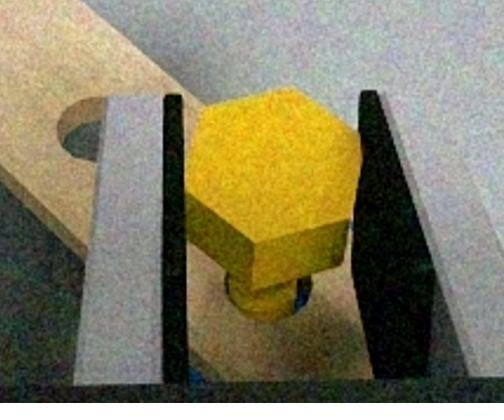

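Emit:
move:
  target:
    - [0,0,0,0,0,0,-1,-0.6,-0.7,0,0,0.003,0,0,0,-1,-0.8,-1]
    - [0,0.0015,0,0,0,0,-1,-0.6,-0.7,0.0035,0.0003,0.003,0.0069,0.0211,0,-1,-0.8,-1]
  speed: 0.05

Emit:
move:
  target: [0,0,0,0,0,0,-1,-0.6,-0.7,0,0,-0.016,0,0,0,-1,-0.8,-1]
  speed: 0.012
  stop_force: 10

Emit:
move:
  target:
    - [0,0,0,0,0,0,-1,-0.6,-0.7,0,0,0.003,0,0,0,-1,-0.8,-1]
    - [0,0,0,0,0,0,-1,-0.6,-0.7,-0.007,0.0024,0.003,-0.0138,-0.0422,0,-1,-0.8,-1]
  speed: 0.05

Emit:
move:
  target: [0,0,0,0,0,0,-1,-0.6,-0.7,0,0,-0.016,0,0,0,-1,-0.8,-1]
  speed: 0.012
  stop_force: 10

Emit:
move:
  target:
    - [0,0,0,0,0,0,-1,-0.6,-0.7,0,0,0.003,0,0,0,-1,-0.8,-1]
    - [0,0,0,0,0,0,-1,-0.6,-0.7,0.0047,0.0023,0.003,-0.0142,0.028,0,-1,-0.8,-1]
  speed: 0.05

Emit:
move:
  target: [0,0,0,0,0,0,-1,-0.6,-0.7,0,0,-0.016,0,0,0,-1,-0.8,-1]
  speed: 0.012
  stop_force: 10

Scene clock: 1376.97 s.
left_arm: end_effector_position=(+0.3843, +0.2176, +0.0496) position_measured=138 object_status=2 end_effector_quat_wxyz=(+0.000, +0.978, +0.210, +0.000) | right_arm: end_effector_position=(+0.4167, +0.1225, +0.0642) position_measured=164 object_status=2 end_effector_quat_wxyz=(-0.508, +0.846, -0.152, +0.051) end_effector_velocity=(+0.000, +0.000, +0.000) end_effector_angular_velocity=(-0.003, -0.006, +0.001)
Joint positions: left_arm=[-1.029 -1.537 2.381 -2.416 -1.571 0.155] | right_arm=[4.293 -2.379 -1.995 0.73 1.693 -3.131]
Joint velocities: left_arm=[within noise] | right_arm=[0.001 0 0 -0.001 -0.004 -0.005]
Joint torques (N m): left_arm=[9.01 -25.43 -6.59 -4.29 1.69 2] | right_arm=[6.94 44.99 9.23 4.53 -1.76 -2.12]
Wrist force (N): left_arm=[-0.5 -1.4 -0.9] | right_arm=[-3.1 -0.2 1.3]
Wrist torque (N m): left_arm=[-0.66 -0.39 0.18] | right_arm=[-0.18 0.63 -0.49]
Wrist force, peak (N): left_arm=[-1.4 -2.6 -1.0] | right_arm=[-2.9 -9.3 -1.7]
Hand target: left_arm +0.3843, +0.2176, +0.0496; +0.000, +0.978, +0.210, +0.000 | right_arm +0.4166, +0.1225, +0.0642; -0.508, +0.846, -0.152, +0.051
Off the commanded pose: left_arm 0.000 m, 0 deg | right_arm 0.000 m, 0 deg.
move: done

Scene clock: 1378.10 s.
left_arm: end_effector_position=(+0.3843, +0.2176, +0.0496) position_measured=138 object_status=2 end_effector_quat_wxyz=(+0.000, +0.978, +0.210, +0.000) | right_arm: end_effector_position=(+0.4166, +0.1225, +0.0618) position_measured=164 object_status=2 end_effector_quat_wxyz=(-0.508, +0.846, -0.152, +0.051)
Joint positions: left_arm=[-1.029 -1.537 2.381 -2.416 -1.571 0.155] | right_arm=[4.294 -2.385 -1.994 0.735 1.692 -3.131]
Joint torques (N m): left_arm=[4.67 -21.34 -12.05 -3.09 1.69 0.46] | right_arm=[1.76 48.37 -1.98 3.35 -1.76 -1.73]
Wrist force (N): left_arm=[-0.9 -1.8 -1.5] | right_arm=[-3.7 -7.7 -2.6]
Wrist torque (N m): left_arm=[-0.66 -0.34 0.22] | right_arm=[-0.35 0.59 -0.48]
Wrist force, peak (N): left_arm=[-1.6 -1.7 -2.0] | right_arm=[-4.1 -13.5 -6.1]
Hand target: left_arm +0.3843, +0.2176, +0.0496; +0.000, +0.978, +0.210, +0.000 | right_arm +0.4167, +0.1225, +0.0618; -0.508, +0.846, -0.152, +0.051 (not the last commanded pose)
Off the commanded pose: left_arm 0.000 m, 0 deg | right_arm 0.007 m, 0 deg.
move: contact (right_arm)

Scene clock: 1380.00 s.
left_arm: end_effector_position=(+0.3843, +0.2176, +0.0496) position_measured=138 object_status=2 end_effector_quat_wxyz=(+0.000, +0.978, +0.210, +0.000) | right_arm: end_effector_position=(+0.4124, +0.1239, +0.0636) position_measured=164 object_status=2 end_effector_quat_wxyz=(-0.499, +0.852, -0.116, +0.111) end_effector_velocity=(+0.000, +0.000, +0.001) end_effector_angular_velocity=(+0.003, +0.005, -0.001)
Joint positions: left_arm=[-1.029 -1.537 2.381 -2.416 -1.571 0.155] | right_arm=[4.339 -2.375 -2.016 0.751 1.586 -3.232]
Joint velocities: left_arm=[within noise] | right_arm=[-0.001 0.001 0 0 0.004 0.005]
Joint torques (N m): left_arm=[-2.51 -17.44 -22.2 -1.41 1.65 -1.07] | right_arm=[-5.1 50.21 6.73 3.3 2.5 2.09]
Wrist force (N): left_arm=[-1.7 -2.9 -1.3] | right_arm=[-0.8 -1.7 1.7]
Wrist torque (N m): left_arm=[-0.64 -0.35 0.30] | right_arm=[-0.24 0.62 -0.43]
Wrist force, peak (N): left_arm=[-1.6 -2.7 -1.8] | right_arm=[-3.6 -7.0 -2.0]
Hand target: left_arm +0.3843, +0.2176, +0.0496; +0.000, +0.978, +0.210, +0.000 | right_arm +0.4125, +0.1239, +0.0636; -0.499, +0.852, -0.116, +0.110
Off the commanded pose: left_arm 0.000 m, 0 deg | right_arm 0.000 m, 0 deg.
move: done

Scene clock: 1381.10 s.
left_arm: end_effector_position=(+0.3843, +0.2176, +0.0496) position_measured=138 object_status=2 end_effector_quat_wxyz=(+0.000, +0.978, +0.210, +0.000) | right_arm: end_effector_position=(+0.4124, +0.1239, +0.0618) position_measured=164 object_status=2 end_effector_quat_wxyz=(-0.499, +0.852, -0.116, +0.110)
Joint positions: left_arm=[-1.029 -1.537 2.381 -2.416 -1.571 0.155] | right_arm=[4.339 -2.379 -2.015 0.754 1.586 -3.232]
Joint torques (N m): left_arm=[-4.84 -16.97 -27.17 -2.16 1.52 -1.38] | right_arm=[1.7 46.77 -3.51 2.92 2.05 1.74]
Wrist force (N): left_arm=[-1.5 -1.3 -1.6] | right_arm=[0.5 -9.6 -1.1]
Wrist torque (N m): left_arm=[-0.72 -0.37 0.27] | right_arm=[-0.38 0.60 -0.44]
Wrist force, peak (N): left_arm=[-1.8 -3.3 -1.6] | right_arm=[0.6 -14.5 -4.4]
Hand target: left_arm +0.3843, +0.2176, +0.0496; +0.000, +0.978, +0.210, +0.000 | right_arm +0.4124, +0.1239, +0.0618; -0.499, +0.852, -0.116, +0.110 (not the last commanded pose)
Off the commanded pose: left_arm 0.000 m, 0 deg | right_arm 0.008 m, 0 deg.
move: contact (right_arm)

Scene clock: 1382.60 s.
left_arm: end_effector_position=(+0.3843, +0.2176, +0.0496) position_measured=138 object_status=2 end_effector_quat_wxyz=(+0.000, +0.978, +0.210, +0.000) | right_arm: end_effector_position=(+0.4153, +0.1253, +0.0638) position_measured=164 object_status=2 end_effector_quat_wxyz=(-0.474, +0.867, -0.136, +0.075) end_effector_velocity=(+0.001, +0.000, +0.001) end_effector_angular_velocity=(+0.003, -0.007, +0.000)
Joint positions: left_arm=[-1.029 -1.537 2.381 -2.416 -1.571 0.155] | right_arm=[4.317 -2.335 -1.999 0.622 1.638 -3.187]
Joint velocities: left_arm=[within noise] | right_arm=[0.001 0 0 0.006 -0.004 -0.004]
Joint torques (N m): left_arm=[-4.74 -17.4 -27.79 -3.42 1.11 -1.43] | right_arm=[6.29 39.6 9.13 5.56 -1.42 -2.29]
Wrist force (N): left_arm=[-1.0 -2.4 -1.2] | right_arm=[-1.5 -0.1 2.1]
Wrist torque (N m): left_arm=[-0.72 -0.37 0.22] | right_arm=[-0.16 0.50 -0.48]
Wrist force, peak (N): left_arm=[-1.6 -2.9 -1.7] | right_arm=[0.4 -9.4 -1.1]
Hand target: left_arm +0.3843, +0.2176, +0.0496; +0.000, +0.978, +0.210, +0.000 | right_arm +0.4152, +0.1253, +0.0636; -0.474, +0.867, -0.136, +0.075
Off the commanded pose: left_arm 0.000 m, 0 deg | right_arm 0.000 m, 0 deg.
move: done

Scene clock: 1383.63 s.
left_arm: end_effector_position=(+0.3843, +0.2176, +0.0496) position_measured=138 object_status=2 end_effector_quat_wxyz=(+0.000, +0.978, +0.210, +0.000) | right_arm: end_effector_position=(+0.4153, +0.1252, +0.0627) position_measured=164 object_status=2 end_effector_quat_wxyz=(-0.474, +0.867, -0.136, +0.075)
Joint positions: left_arm=[-1.029 -1.537 2.381 -2.416 -1.571 0.155] | right_arm=[4.317 -2.338 -1.999 0.624 1.638 -3.187]
Joint torques (N m): left_arm=[-5.75 -15.96 -28.8 -4.03 1.55 -1.12] | right_arm=[-3.76 47.34 -2.21 3.12 -0.63 -1.29]
Wrist force (N): left_arm=[-0.8 -2.1 -1.4] | right_arm=[-2.3 -9.2 -1.8]
Wrist torque (N m): left_arm=[-0.68 -0.37 0.21] | right_arm=[-0.35 0.44 -0.48]
Wrist force, peak (N): left_arm=[-1.3 -2.0 -1.8] | right_arm=[-2.8 -14.1 -4.4]
Hand target: left_arm +0.3843, +0.2176, +0.0496; +0.000, +0.978, +0.210, +0.000 | right_arm +0.4153, +0.1252, +0.0627; -0.474, +0.867, -0.136, +0.075 (not the last commanded pose)
Off the commanded pose: left_arm 0.000 m, 0 deg | right_arm 0.009 m, 0 deg.
move: contact (right_arm)

Emit:
move:
  target:
    - [0,0,0,0,0,0,-1,-0.6,-0.7,0,0,0.002,0,0,0,-1,-0.8,-1]
    - [0,0,0,0,0,0,-1,-0.6,-0.7,-0.0012,-0.0035,-0.0012,0.0211,-0.0069,0,-1,-0.8,-1]
  speed: 0.03

Emit:
move:
  target: [0,0,0,0,0,0,-1,-0.6,-0.7,0,0,0,0,0,0,0.02,-0.8,-1]
  cameras: ["cam_right_wrist"]

Emit:
zoom_image:
  camera: "cam_right_wrist"
  region: [270, 200, 420, 320]

Emit:
move:
  target:
    - [0.001,0,0,0,0,0,-1,-0.6,-0.7,0.001,0,0,0,0,0,0.02,-0.8,-1]
    - [-0.001,0,0,0,0,0,-1,-0.6,-0.7,-0.001,0,0,0,0,0,0.02,-0.8,-1]
    - [0,0.001,0,0,0,0,-1,-0.6,-0.7,0,0.001,0,0,0,0,0.02,-0.8,-1]
    - [0,-0.001,0,0,0,0,-1,-0.6,-0.7,0,-0.001,0,0,0,0,0.02,-0.8,-1]
    - [0,0,0,0,0,0,-1,-0.6,-0.7,0,0,0,0,0,0,0.02,-0.8,-1]
  speed: 0.05
  cameras: ["cam_right_wrist"]

Emit:
zoom_image:
  camera: "cam_right_wrist"
  region: [270, 200, 420, 320]

Scene clock: 1416.50 s.
left_arm: end_effector_position=(+0.3843, +0.2176, +0.0496) position_measured=138 object_status=2 end_effector_quat_wxyz=(+0.000, +0.978, +0.210, +0.000) | right_arm: end_effector_position=(+0.4146, +0.1231, +0.0619) position_measured=164 object_status=2 end_effector_quat_wxyz=(-0.504, +0.850, -0.133, +0.080) end_effector_velocity=(+0.000, +0.000, -0.001) end_effector_angular_velocity=(-0.004, +0.001, +0.001)
Joint positions: left_arm=[-1.029 -1.537 2.381 -2.416 -1.571 0.155] | right_arm=[4.315 -2.381 -2.005 0.744 1.642 -3.183]
Joint velocities: left_arm=[within noise] | right_arm=[0 0.002 0 -0.005 0.001 -0.001]
Joint torques (N m): left_arm=[-4.62 -18.3 -29.18 -4.3 0.84 -0.77] | right_arm=[-5.58 48.69 -0.41 0.51 1.7 1.9]
Wrist force (N): left_arm=[-1.2 -1.6 -1.7] | right_arm=[-0.9 -7.1 -0.8]
Wrist torque (N m): left_arm=[-0.64 -0.32 0.24] | right_arm=[-0.26 0.42 -0.50]
Wrist force, peak (N): left_arm=[-0.9 -2.6 -1.5] | right_arm=[-2.6 -9.2 -1.8]
Hand target: left_arm +0.3843, +0.2176, +0.0496; +0.000, +0.978, +0.210, +0.000 | right_arm +0.4146, +0.1231, +0.0620; -0.504, +0.850, -0.133, +0.080
Off the commanded pose: left_arm 0.000 m, 0 deg | right_arm 0.000 m, 0 deg.
move: done

Scene clock: 1417.00 s.
left_arm: end_effector_position=(+0.3843, +0.2176, +0.0496) position_measured=138 object_status=2 end_effector_quat_wxyz=(+0.000, +0.978, +0.210, +0.000) | right_arm: end_effector_position=(+0.4145, +0.1231, +0.0620) position_measured=150 object_status=3 end_effector_quat_wxyz=(-0.504, +0.850, -0.133, +0.080)
Joint positions: left_arm=[-1.029 -1.537 2.381 -2.416 -1.571 0.155] | right_arm=[4.315 -2.381 -2.005 0.744 1.642 -3.183]
Joint torques (N m): left_arm=[-4.5 -15.41 -29.11 -4.01 0.68 -1.2] | right_arm=[-3.71 53.07 5.13 5.48 0.48 0.74]
Wrist force (N): left_arm=[0.7 -2.6 -1.2] | right_arm=[-2.2 0.1 0.0]
Wrist torque (N m): left_arm=[-0.65 -0.30 0.05] | right_arm=[-0.25 0.38 -0.49]
Wrist force, peak (N): left_arm=[0.9 -2.8 -1.4] | right_arm=[-0.5 -7.2 -0.7]
Hand target: left_arm +0.3843, +0.2176, +0.0496; +0.000, +0.978, +0.210, +0.000 | right_arm +0.4146, +0.1231, +0.0620; -0.504, +0.850, -0.133, +0.080
Off the commanded pose: left_arm 0.000 m, 0 deg | right_arm 0.000 m, 0 deg.
move: done
cam_right_wrist: T_world_to_cam=[[0.93812, -0.34515, 0.02854, -0.34664], [-0.27002, -0.78053, -0.56379, 0.25197], [0.21687, 0.52119, -0.82543, 0.01903]] pos_world=[0.3891, 0.06711, 0.16766]

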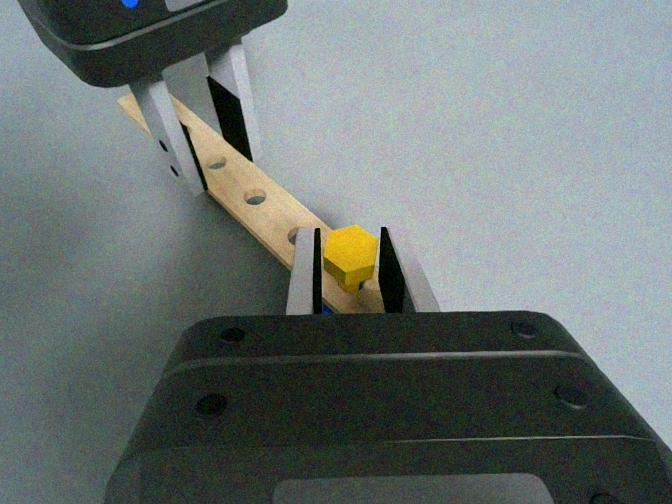

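Scaled by 3.360 from the camera's image (finer frame: 960x720).

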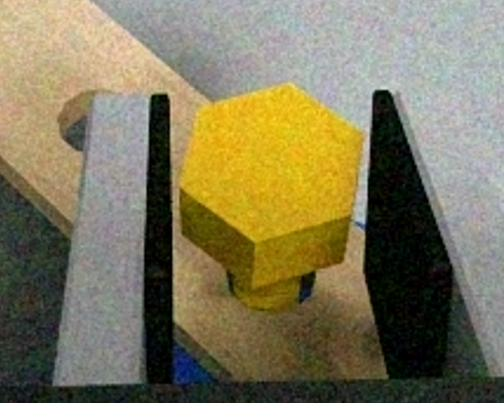

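Scene clock: 1417.87 s.
left_arm: end_effector_position=(+0.3843, +0.2175, +0.0496) position_measured=138 object_status=2 end_effector_quat_wxyz=(+0.000, +0.978, +0.210, +0.000) | right_arm: end_effector_position=(+0.4146, +0.1231, +0.0620) position_measured=150 object_status=3 end_effector_quat_wxyz=(-0.504, +0.850, -0.133, +0.080)
Joint positions: left_arm=[-1.029 -1.537 2.381 -2.416 -1.571 0.155] | right_arm=[4.315 -2.381 -2.005 0.744 1.642 -3.184]
Joint torques (N m): left_arm=[8.16 -27.28 -5.74 -1.52 0.94 2.05] | right_arm=[8.65 39.35 19.78 2.73 -1.73 2.09]
Wrist force (N): left_arm=[0.8 -2.5 -1.0] | right_arm=[-2.1 0.3 -0.4]
Wrist torque (N m): left_arm=[-0.66 -0.33 0.12] | right_arm=[-0.22 0.36 -0.47]
Wrist force, peak (N): left_arm=[1.1 -3.3 -1.7] | right_arm=[-2.8 0.8 -0.1]
Hand target: left_arm +0.3843, +0.2176, +0.0496; +0.000, +0.978, +0.210, +0.000 | right_arm +0.4146, +0.1231, +0.0620; -0.504, +0.850, -0.133, +0.080
Off the commanded pose: left_arm 0.000 m, 0 deg | right_arm 0.000 m, 0 deg.
move: done
cam_right_wrist: T_world_to_cam=[[0.93815, -0.34505, 0.02872, -0.34679], [-0.26984, -0.78058, -0.56381, 0.25193], [0.21696, 0.52118, -0.82541, 0.01897]] pos_world=[0.3892, 0.06711, 0.16766]

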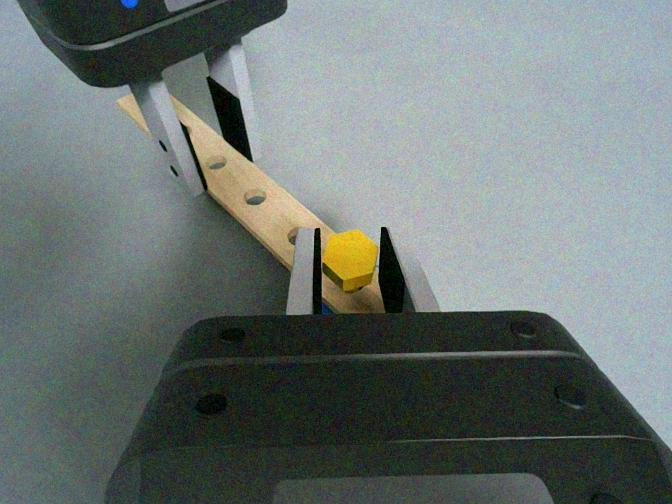

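Scaled by 3.360 from the camera's image (finer frame: 960x720).

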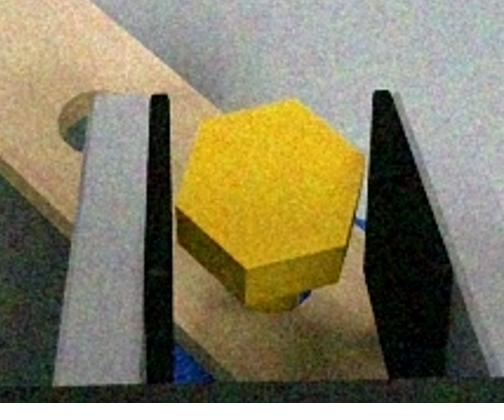

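Emit:
move:
  target:
    - [0.0015,0.0015,0,0,0,0,-1,-0.6,-0.7,0.0015,0.0015,0,0,0,0,0.02,-0.8,-1]
    - [-0.002,0.001,0,0,0,0,-1,-0.6,-0.7,-0.002,0.001,0,0,0,0,0.02,-0.8,-1]
    - [0,0.002,0,0,0,0,-1,-0.6,-0.7,0,0.002,0,0,0,0,0.02,-0.8,-1]
    - [0.002,-0.002,0,0,0,0,-1,-0.6,-0.7,0.002,-0.002,0,0,0,0,0.02,-0.8,-1]
    - [-0.001,-0.0025,0,0,0,0,-1,-0.6,-0.7,-0.001,-0.0025,0,0,0,0,0.02,-0.8,-1]
    - [0,0,0,0,0,0,-1,-0.6,-0.7,0,0,0,0,0,0,0.02,-0.8,-1]
  speed: 0.05
  cameras: ["cam_right_wrist"]

Emit:
zoom_image:
  camera: "cam_right_wrist"
  region: [270, 200, 420, 320]

Scene clock: 1427.00 s.
left_arm: end_effector_position=(+0.3843, +0.2176, +0.0496) position_measured=138 object_status=2 end_effector_quat_wxyz=(+0.000, +0.978, +0.210, +0.000) | right_arm: end_effector_position=(+0.4146, +0.1232, +0.0620) position_measured=150 object_status=3 end_effector_quat_wxyz=(-0.504, +0.850, -0.133, +0.080)
Joint positions: left_arm=[-1.028 -1.537 2.382 -2.416 -1.571 0.155] | right_arm=[4.315 -2.381 -2.005 0.743 1.642 -3.183]
Joint torques (N m): left_arm=[-6.12 -23.44 -9.49 -4.28 0.71 -1.17] | right_arm=[-5.26 43.5 3.38 5.35 1.63 1.12]
Wrist force (N): left_arm=[0.4 -2.5 -1.1] | right_arm=[-2.3 0.3 -0.1]
Wrist torque (N m): left_arm=[-0.66 -0.27 0.01] | right_arm=[-0.22 0.40 -0.49]
Wrist force, peak (N): left_arm=[1.4 -3.9 -1.0] | right_arm=[-2.7 1.0 -0.3]
Hand target: left_arm +0.3843, +0.2176, +0.0496; +0.000, +0.978, +0.210, +0.000 | right_arm +0.4146, +0.1231, +0.0620; -0.504, +0.850, -0.133, +0.080
Off the commanded pose: left_arm 0.000 m, 0 deg | right_arm 0.000 m, 0 deg.
move: done
cam_right_wrist: T_world_to_cam=[[0.93811, -0.34515, 0.02865, -0.34668], [-0.26996, -0.78054, -0.56381, 0.25213], [0.21696, 0.52118, -0.82541, 0.01886]] pos_world=[0.3892, 0.06731, 0.16766]

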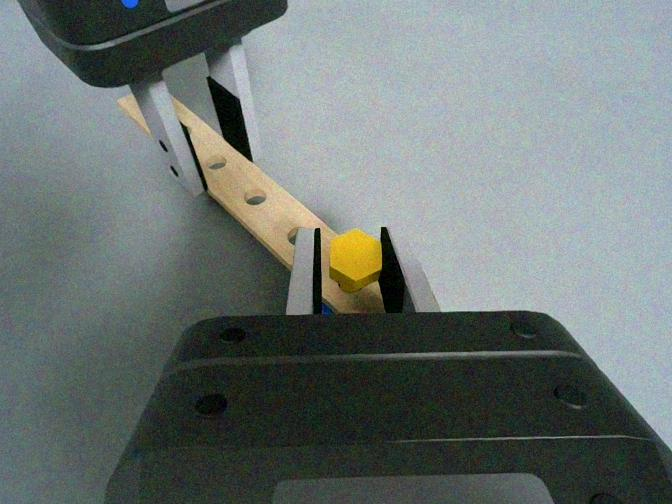

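Scaled by 3.360 from the camera's image (finer frame: 960x720).

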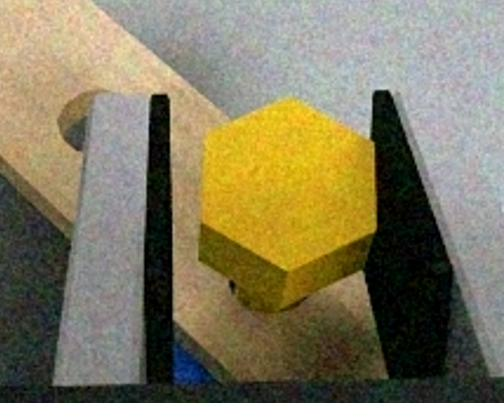

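Emit:
move:
  target: [0,0,0,0,0,0,-1,-0.6,-0.7,0,0,0,0,0,0,-1,-1,-1]

Emit:
move:
  target:
    - [0,0,0,0,0,0,-1,-0.6,-0.7,0.0008,0,-0.0005,0,0,0,-1,-1,-1]
    - [0,0,0,0,0,0,-1,-0.6,-0.7,0,0.0008,-0.0008,0,0,0,-1,-1,-1]
    - [0,0,0,0,0,0,-1,-0.6,-0.7,-0.0008,0,-0.0012,0,0,0,-1,-1,-1]
    - [0,0,0,0,0,0,-1,-0.6,-0.7,0,-0.0008,-0.0016,0,0,0,-1,-1,-1]
    - [0,0,0,0,0,0,-1,-0.6,-0.7,0.0014,0,-0.002,0,0,0,-1,-1,-1]
    - [0,0,0,0,0,0,-1,-0.6,-0.7,0,0.0014,-0.0024,0,0,0,-1,-1,-1]
    - [0,0,0,0,0,0,-1,-0.6,-0.7,-0.0014,0,-0.003,0,0,0,-1,-1,-1]
    - [0,0,0,0,0,0,-1,-0.6,-0.7,0,-0.0014,-0.004,0,0,0,-1,-1,-1]
    - [0,0,0,0,0,0,-1,-0.6,-0.7,0,0,-0.006,0,0,0,-1,-1,-1]
  speed: 0.004
  stop_force: 25
  cameras: ["cam_right_wrist"]

Emit:
zoom_image:
  camera: "cam_right_wrist"
  region: [270, 200, 420, 320]

Scene clock: 1460.00 s.
left_arm: end_effector_position=(+0.3843, +0.2176, +0.0496) position_measured=138 object_status=2 end_effector_quat_wxyz=(+0.000, +0.978, +0.210, +0.000) | right_arm: end_effector_position=(+0.4146, +0.1231, +0.0620) position_measured=168 object_status=2 end_effector_quat_wxyz=(-0.504, +0.850, -0.133, +0.080)
Joint positions: left_arm=[-1.029 -1.537 2.381 -2.416 -1.571 0.155] | right_arm=[4.315 -2.381 -2.005 0.744 1.642 -3.183]
Joint torques (N m): left_arm=[-9.66 -16.69 -28.41 -4.49 -0.24 -1.81] | right_arm=[-5.61 44.99 0.58 5.44 1.7 -2.3]
Wrist force (N): left_arm=[0.6 -2.7 -1.2] | right_arm=[-2.1 0.3 -0.1]
Wrist torque (N m): left_arm=[-0.67 -0.30 0.01] | right_arm=[-0.20 0.41 -0.49]
Wrist force, peak (N): left_arm=[0.8 -2.8 -1.7] | right_arm=[-2.8 0.2 -0.2]
Hand target: left_arm +0.3843, +0.2176, +0.0496; +0.000, +0.978, +0.210, +0.000 | right_arm +0.4146, +0.1231, +0.0620; -0.504, +0.850, -0.133, +0.080
Off the commanded pose: left_arm 0.000 m, 0 deg | right_arm 0.000 m, 0 deg.
move: done

Scene clock: 1462.83 s.
left_arm: end_effector_position=(+0.3843, +0.2176, +0.0496) position_measured=138 object_status=2 end_effector_quat_wxyz=(+0.000, +0.978, +0.210, +0.000) | right_arm: end_effector_position=(+0.4145, +0.1223, +0.0595) position_measured=168 object_status=2 end_effector_quat_wxyz=(-0.504, +0.850, -0.133, +0.080)
Joint positions: left_arm=[-1.029 -1.537 2.381 -2.416 -1.571 0.155] | right_arm=[4.314 -2.387 -2.006 0.75 1.643 -3.184]
Joint torques (N m): left_arm=[-8.36 -16.21 -25.97 -1.93 -0.6 -1.37] | right_arm=[-3.76 28.79 -10.68 -7.71 1.2 -2.21]
Wrist force (N): left_arm=[1.2 -2.5 -1.5] | right_arm=[0.2 -29.8 -18.5]
Wrist torque (N m): left_arm=[-0.69 -0.30 -0.03] | right_arm=[-0.12 0.47 -0.46]
Wrist force, peak (N): left_arm=[1.4 -3.5 -1.1] | right_arm=[-0.5 -32.6 -21.5]
Hand target: left_arm +0.3843, +0.2176, +0.0496; +0.000, +0.978, +0.210, +0.000 | right_arm +0.4145, +0.1223, +0.0595; -0.504, +0.850, -0.133, +0.080 (not the last commanded pose)
Off the commanded pose: left_arm 0.000 m, 0 deg | right_arm 0.001 m, 0 deg.
move: contact (right_arm); path passed 8 of 9 targets
cam_right_wrist: T_world_to_cam=[[0.93816, -0.34501, 0.0286, -0.34688], [-0.26985, -0.78051, -0.5639, 0.24989], [0.21687, 0.52131, -0.82535, 0.01736]] pos_world=[0.3891, 0.06631, 0.16516]

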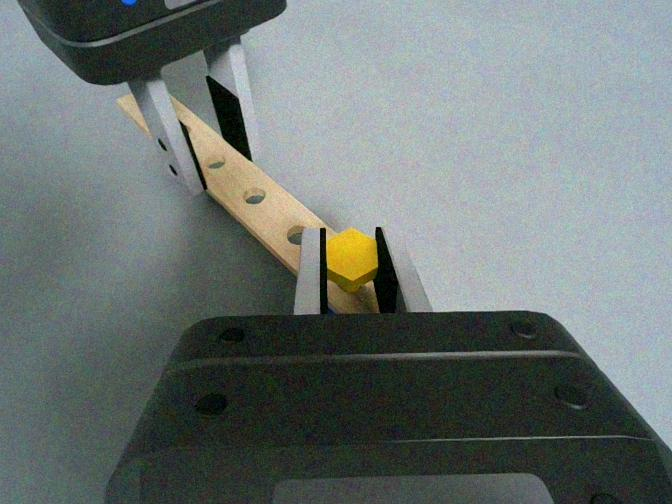

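Scaled by 3.360 from the camera's image (finer frame: 960x720).

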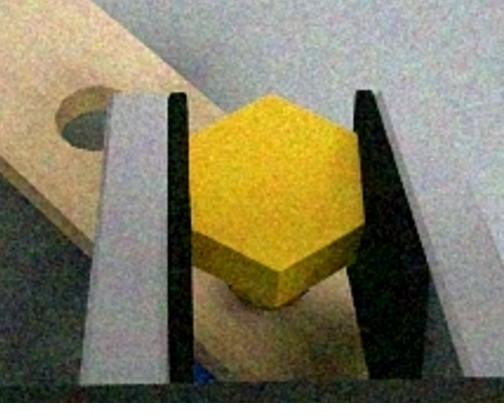

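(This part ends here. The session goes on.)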